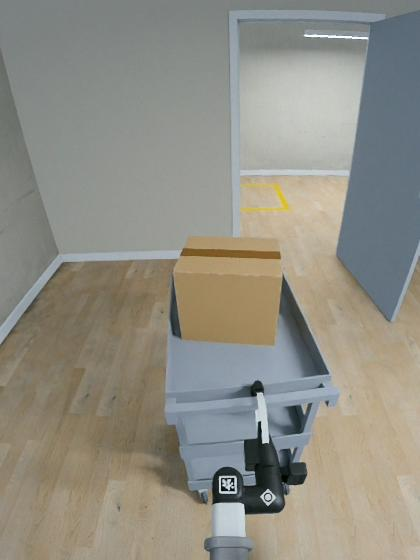

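Scene clock: 432.73 s.
move: r1 moving
r1.base_odometry: x=-4.166 y=-0.881 heading=+0.733
r1.turned_by_wheels: +0.001
r1.turned_by_imu: +0.001
r1.base_tilt: forward=-1.6 right=+1.2
r1.lidar_m: 0.51 0.51 1.79 1.72 1.79 2.48 3.08 3.23 3.12 3.00 2.47 0.58
r1.base_status: translate_m moving
r1.joint_positions: lift_m=+0.687 arm_m=+0.138 wrist_yaw_rad=+0.001 wrist_pitch_rad=+0.002 wrist_roll_rad=+1.569 gripper_m=-0.034
r1.joint_status: not commanded
r1.measured_speeds: translate_m=+0.048 strafe_m=+0.000 rotate_rad=+0.001 lift_m=+0.000 arm_m=+0.000 wrist_yaw_rad=+0.000 wrist_pitch_rad=+0.000 wrist_roll_rad=+0.000
r1.motor_effort: lift_m=+23(23) arm_m=+4(4) wheel_0=+10(11) wheel_1=+7(7) wheel_2=-7(8)
r1.servo_current: wrist_yaw_rad=39(59) wrist_pitch_rad=39(46) wrist_roll_rad=39(59) gripper_m=59(65)
r1.hand_pose: x=+0.5973 y=-0.0872 z=+0.8642 quat_wxyz=(+0.708, +0.706, +0.001, +0.000) (m; r1's base frame)
r1.wrist_depth_mm: - - - - 241 270 1138 / - - - - 236 1661 1229 / - - - - 234 831 - / - 433 436 171 231 - - / - 439 436 169 228 - - / - 445 439 198 224 - - / - 153 452 163 221 127 -
r2: as last shown
r2.lidar_m: 0.59 1.89 4.95 2.62 1.37 1.08 1.06 1.11 0.89 0.88 0.90 0.67
r2.servo_current: wrist_yaw_rad=46(52) wrist_pitch_rad=39(39) wrist_roll_rad=46(59) gripper_m=150(156)
r2.wrist_depth_mm: - - 258 250 247 240 236 / - - 262 181 249 242 237 / - - 262 178 250 243 237 / - - 263 180 251 244 240 / - 1661 265 178 252 247 241 / - 1537 179 181 179 248 244 / - 141 - - 254 246 244
pictures: none
No camera images: "cameras" was empty.

Scene clock: 434.50 s.
earlier move: r1 done
r1.base_odometry: x=-4.102 y=-0.823 heading=+0.734
r1.turned_by_wheels: +0.000
r1.turned_by_imu: +0.001
r1.base_tilt: forward=-1.6 right=+1.3
r1.lidar_m: 0.49 0.51 1.77 1.71 1.80 2.47 3.18 3.29 3.16 3.01 2.34 0.56
r1.base_status: done
r1.joint_positions: lift_m=+0.687 arm_m=+0.138 wrist_yaw_rad=+0.002 wrist_pitch_rad=+0.002 wrist_roll_rad=+1.569 gripper_m=-0.034
r1.joint_status: not commanded
r1.measured_speeds: all 0
r1.motor_effort: lift_m=+23(23) arm_m=+4(4) wheel_0=+8(13) wheel_1=+5(8) wheel_2=-1(9)
r1.servo_current: wrist_yaw_rad=59(72) wrist_pitch_rad=39(52) wrist_roll_rad=52(65) gripper_m=59(65)
r1.hand_pose: x=+0.5974 y=-0.0869 z=+0.8642 quat_wxyz=(+0.708, +0.706, +0.001, +0.000) (m; r1's base frame)
r1.wrist_depth_mm: - - - - 254 265 273 / - - - - 249 1708 1255 / - - - - 241 1756 - / - - 430 177 236 - - / - 433 433 172 231 - - / - 439 439 186 227 - - / - 153 181 164 220 135 -
r2.base_odometry: x=-3.814 y=+0.344 heading=-1.145
r2.turned_by_wheels: +0.000
r2.turned_by_imu: +0.000
r2.base_tilt: forward=-0.6 right=+0.1
r2.lidar_m: 0.56 1.91 4.95 2.65 1.34 1.06 1.07 1.12 0.87 0.89 0.92 0.69
r2.base_status: not commanded
r2.joint_positions: lift_m=+1.020 arm_m=+0.185 wrist_yaw_rad=+0.005 wrist_pitch_rad=+0.001 wrist_roll_rad=+0.000 gripper_m=-0.036
r2.joint_status: not commanded
r2.measured_speeds: all 0
r2.motor_effort: lift_m=+21(21) arm_m=-3(4) wheel_0=+4(4) wheel_1=+4(5) wheel_2=+2(3)
r2.servo_current: wrist_yaw_rad=52(65) wrist_pitch_rad=39(46) wrist_roll_rad=52(59) gripper_m=163(163)
r2.hand_pose: x=+0.6447 y=-0.0859 z=+1.1977 quat_wxyz=(+1.000, +0.000, +0.001, +0.003) (m; r2's base frame)
r2.wrist_depth_mm: - - 258 252 246 240 235 / - - 259 180 247 242 237 / - - 262 178 249 243 239 / - - 263 180 251 244 239 / - - 265 178 252 246 241 / - 1863 180 182 179 247 242 / - 141 - - 256 246 244
wait: 1.77 of 5 s (r1 has come to rest)
pictures: r1_head_camera
Images, in order (width x height): r1_head_camera 420x560.

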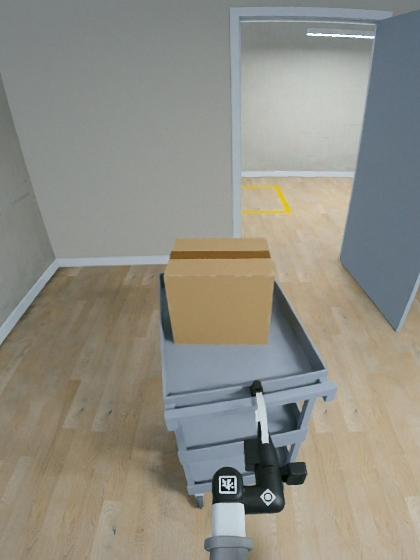

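Request:
move(r1={"base":{"strafe_m":0.35},"pace":"slow"}, blocking=false, cameras=[])

Request:
wait(seconds=8, cameras=["r1_head_camera"])

Request:
move(r1={"base":{"translate_m":0.2,"strafe_m":-0.03},"pace":"slow"}, blocking=false, cameras=[])

Request:
wait(seconds=8, cameras=["r1_head_camera"])

Scene clock: 450.37 s.
move: r1 moving
r1.base_odometry: x=-4.111 y=-0.812 heading=+0.734
r1.turned_by_wheels: +0.000
r1.turned_by_imu: +0.000
r1.base_tilt: forward=-1.6 right=+1.3
r1.lidar_m: 0.51 0.53 1.76 1.68 1.76 2.40 3.16 3.30 3.15 3.03 2.35 0.56
r1.base_status: strafe_m moving
r1.joint_positions: lift_m=+0.687 arm_m=+0.138 wrist_yaw_rad=+0.002 wrist_pitch_rad=+0.002 wrist_roll_rad=+1.569 gripper_m=-0.034
r1.joint_status: not commanded
r1.measured_speeds: translate_m=+0.000 strafe_m=+0.057 rotate_rad=-0.002 lift_m=+0.000 arm_m=+0.000 wrist_yaw_rad=+0.000 wrist_pitch_rad=+0.000 wrist_roll_rad=+0.000
r1.motor_effort: lift_m=+23(23) arm_m=+3(4) wheel_0=-7(9) wheel_1=+8(9) wheel_2=+1(2)
r1.servo_current: wrist_yaw_rad=59(65) wrist_pitch_rad=39(52) wrist_roll_rad=46(52) gripper_m=52(65)
r1.hand_pose: x=+0.5975 y=-0.0869 z=+0.8642 quat_wxyz=(+0.708, +0.706, +0.001, +0.000) (m; r1's base frame)
r1.wrist_depth_mm: - - - 258 258 268 276 / - - - 253 253 1756 1255 / - - - - 245 1863 - / - - 436 178 238 - - / - 433 436 173 232 - - / - 439 190 184 182 - - / - 153 442 147 220 126 -
r2: as last shown
r2.base_tilt: forward=-0.7 right=+0.1
r2.lidar_m: 0.61 1.89 4.96 2.63 1.35 1.10 1.05 1.13 0.90 0.88 0.91 0.70
r2.motor_effort: lift_m=+21(21) arm_m=-3(4) wheel_0=+4(4) wheel_1=+4(5) wheel_2=+2(2)
r2.servo_current: wrist_yaw_rad=52(65) wrist_pitch_rad=39(39) wrist_roll_rad=46(59) gripper_m=150(156)
r2.wrist_depth_mm: - - 258 251 246 239 236 / - - 259 181 248 242 237 / - - 262 178 250 243 239 / - - 263 180 251 244 240 / - - 265 178 251 247 242 / - 1863 180 181 179 247 242 / - 141 - - 253 246 244
pictures: none
No camera images: "cameras" was empty.

Scene clock: 454.53 s.
earlier move: r1 done
r1.base_odometry: x=-4.336 y=-0.563 heading=+0.733
r1.turned_by_wheels: -0.001
r1.turned_by_imu: -0.001
r1.base_tilt: forward=-1.6 right=+1.3
r1.lidar_m: 0.52 1.96 1.41 1.36 1.44 1.96 3.16 3.29 3.49 3.37 2.37 0.53
r1.base_status: done
r1.joint_positions: lift_m=+0.687 arm_m=+0.138 wrist_yaw_rad=-0.003 wrist_pitch_rad=+0.002 wrist_roll_rad=+1.569 gripper_m=-0.034
r1.joint_status: not commanded
r1.measured_speeds: all 0
r1.motor_effort: lift_m=+23(24) arm_m=-4(4) wheel_0=-7(16) wheel_1=+0(9) wheel_2=-1(6)
r1.servo_current: wrist_yaw_rad=52(78) wrist_pitch_rad=33(52) wrist_roll_rad=46(72) gripper_m=52(65)
r1.hand_pose: x=+0.5970 y=-0.0884 z=+0.8642 quat_wxyz=(+0.708, +0.706, +0.000, -0.002) (m; r1's base frame)
r1.wrist_depth_mm: - - - - 193 715 - / - 554 462 - 202 - - / - 404 407 148 208 - - / - 433 436 154 215 - - / - 480 473 159 224 - - / - - 185 184 229 1661 - / - 154 - 150 240 135 -
r2.base_odometry: x=-3.814 y=+0.344 heading=-1.145
r2.turned_by_wheels: +0.000
r2.turned_by_imu: +0.001
r2.base_tilt: forward=-0.7 right=+0.0
r2.lidar_m: 0.60 2.09 4.95 2.65 1.35 1.08 1.08 1.10 0.90 0.87 0.90 0.70
r2.base_status: not commanded
r2.joint_positions: lift_m=+1.020 arm_m=+0.185 wrist_yaw_rad=+0.005 wrist_pitch_rad=+0.001 wrist_roll_rad=+0.000 gripper_m=-0.036
r2.joint_status: not commanded
r2.measured_speeds: all 0
r2.motor_effort: lift_m=+21(21) arm_m=-4(4) wheel_0=+4(4) wheel_1=+4(5) wheel_2=+2(3)
r2.servo_current: wrist_yaw_rad=46(65) wrist_pitch_rad=39(46) wrist_roll_rad=52(65) gripper_m=156(163)
r2.hand_pose: x=+0.6447 y=-0.0859 z=+1.1977 quat_wxyz=(+1.000, +0.000, +0.001, +0.003) (m; r2's base frame)
r2.wrist_depth_mm: - - 257 252 245 240 236 / - - 259 181 247 242 238 / - - 262 178 250 243 238 / - - 263 180 252 245 239 / - - 264 178 253 246 241 / - - 181 182 179 247 243 / - 157 268 - 253 247 245
wait: 4.17 of 8 s (r1 has come to rest)
pictures: r1_head_camera
Images, in order (width x height): r1_head_camera 420x560.

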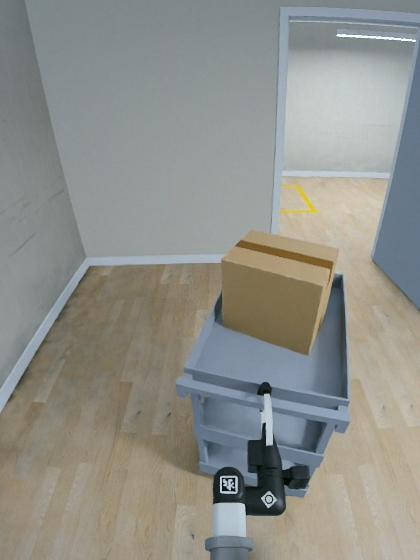

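Scene clock: 455.03 s.
move: r1 moving
r1.base_odometry: x=-4.325 y=-0.556 heading=+0.734
r1.turned_by_wheels: +0.000
r1.turned_by_imu: +0.000
r1.base_tilt: forward=-1.6 right=+1.3
r1.lidar_m: 0.54 1.98 1.44 1.35 1.45 1.91 3.18 3.32 3.49 3.36 2.33 0.53
r1.base_status: translate_m moving; strafe_m moving
r1.joint_positions: lift_m=+0.687 arm_m=+0.138 wrist_yaw_rad=-0.003 wrist_pitch_rad=+0.002 wrist_roll_rad=+1.569 gripper_m=-0.034
r1.joint_status: not commanded
r1.measured_speeds: translate_m=+0.048 strafe_m=-0.007 rotate_rad=-0.001 lift_m=+0.000 arm_m=+0.000 wrist_yaw_rad=+0.000 wrist_pitch_rad=+0.000 wrist_roll_rad=+0.000
r1.motor_effort: lift_m=+23(23) arm_m=+2(4) wheel_0=+8(8) wheel_1=+6(6) wheel_2=-10(11)
r1.servo_current: wrist_yaw_rad=39(72) wrist_pitch_rad=39(52) wrist_roll_rad=46(52) gripper_m=52(59)
r1.hand_pose: x=+0.5970 y=-0.0884 z=+0.8642 quat_wxyz=(+0.708, +0.706, +0.000, -0.002) (m; r1's base frame)
r1.wrist_depth_mm: - - - - 189 - - / - 544 459 - 195 - - / - 402 402 144 202 - - / - 433 433 149 210 - - / - 480 466 154 219 - - / - - 186 161 183 1708 - / - - - 162 236 137 -
r2: as last shown
r2.turned_by_imu: +0.000
r2.base_tilt: forward=-0.6 right=+0.1
r2.lidar_m: 0.58 2.08 4.95 2.62 1.34 1.07 1.07 1.10 0.90 0.88 0.92 0.70
r2.motor_effort: lift_m=+21(21) arm_m=-4(4) wheel_0=+4(4) wheel_1=+5(5) wheel_2=+2(2)
r2.servo_current: wrist_yaw_rad=52(59) wrist_pitch_rad=46(46) wrist_roll_rad=59(59) gripper_m=150(163)
r2.wrist_depth_mm: - - 258 251 245 240 236 / - - 259 180 248 242 236 / - - 262 178 249 243 238 / - - 263 179 250 244 239 / - - 264 178 252 247 241 / - - 181 181 179 247 244 / - 157 270 - 253 246 244
pictures: none
No camera images: "cameras" was empty.

Scene clock: 457.83 s.
earlier move: r1 done
r1.base_odometry: x=-4.167 y=-0.451 heading=+0.734
r1.turned_by_wheels: +0.001
r1.turned_by_imu: +0.002
r1.base_tilt: forward=-1.6 right=+1.3
r1.lidar_m: 0.52 0.58 1.46 1.37 1.46 2.00 3.40 3.49 3.46 3.34 2.12 0.54
r1.base_status: done
r1.joint_positions: lift_m=+0.687 arm_m=+0.138 wrist_yaw_rad=+0.003 wrist_pitch_rad=+0.002 wrist_roll_rad=+1.569 gripper_m=-0.034
r1.joint_status: not commanded
r1.measured_speeds: all 0
r1.motor_effort: lift_m=+23(24) arm_m=+4(4) wheel_0=+10(15) wheel_1=+5(8) wheel_2=+0(16)
r1.servo_current: wrist_yaw_rad=39(72) wrist_pitch_rad=46(52) wrist_roll_rad=39(65) gripper_m=59(65)
r1.hand_pose: x=+0.5976 y=-0.0864 z=+0.8642 quat_wxyz=(+0.708, +0.706, +0.002, +0.001) (m; r1's base frame)
r1.wrist_depth_mm: - - - - 195 198 - / - - 580 144 201 - - / - 402 404 148 208 - - / - 436 433 153 213 - - / - 462 455 156 220 - - / - - 477 199 223 1661 - / - 517 178 163 233 135 -
r2.base_odometry: x=-3.814 y=+0.344 heading=-1.145
r2.turned_by_wheels: +0.000
r2.turned_by_imu: +0.000
r2.base_tilt: forward=-0.7 right=+0.1
r2.lidar_m: 0.60 2.18 4.94 2.61 1.33 1.06 1.08 1.12 0.92 0.88 0.91 0.68
r2.base_status: not commanded
r2.joint_positions: lift_m=+1.020 arm_m=+0.185 wrist_yaw_rad=+0.005 wrist_pitch_rad=+0.001 wrist_roll_rad=+0.000 gripper_m=-0.036
r2.joint_status: not commanded
r2.measured_speeds: all 0
r2.motor_effort: lift_m=+21(21) arm_m=-4(4) wheel_0=+4(4) wheel_1=+4(5) wheel_2=+3(3)
r2.servo_current: wrist_yaw_rad=46(59) wrist_pitch_rad=46(46) wrist_roll_rad=39(59) gripper_m=150(163)
r2.hand_pose: x=+0.6447 y=-0.0859 z=+1.1977 quat_wxyz=(+1.000, +0.000, +0.001, +0.003) (m; r2's base frame)
r2.wrist_depth_mm: - - 258 251 246 239 236 / - - 259 180 247 241 237 / - - 262 178 249 243 238 / - - 262 179 250 244 240 / - - 266 178 252 247 242 / - - 182 182 179 247 243 / - 157 1708 - 254 245 244
wait: 2.80 of 8 s (r1 has come to rest)
pictures: r1_head_camera
Images, in order (width x height): r1_head_camera 420x560.

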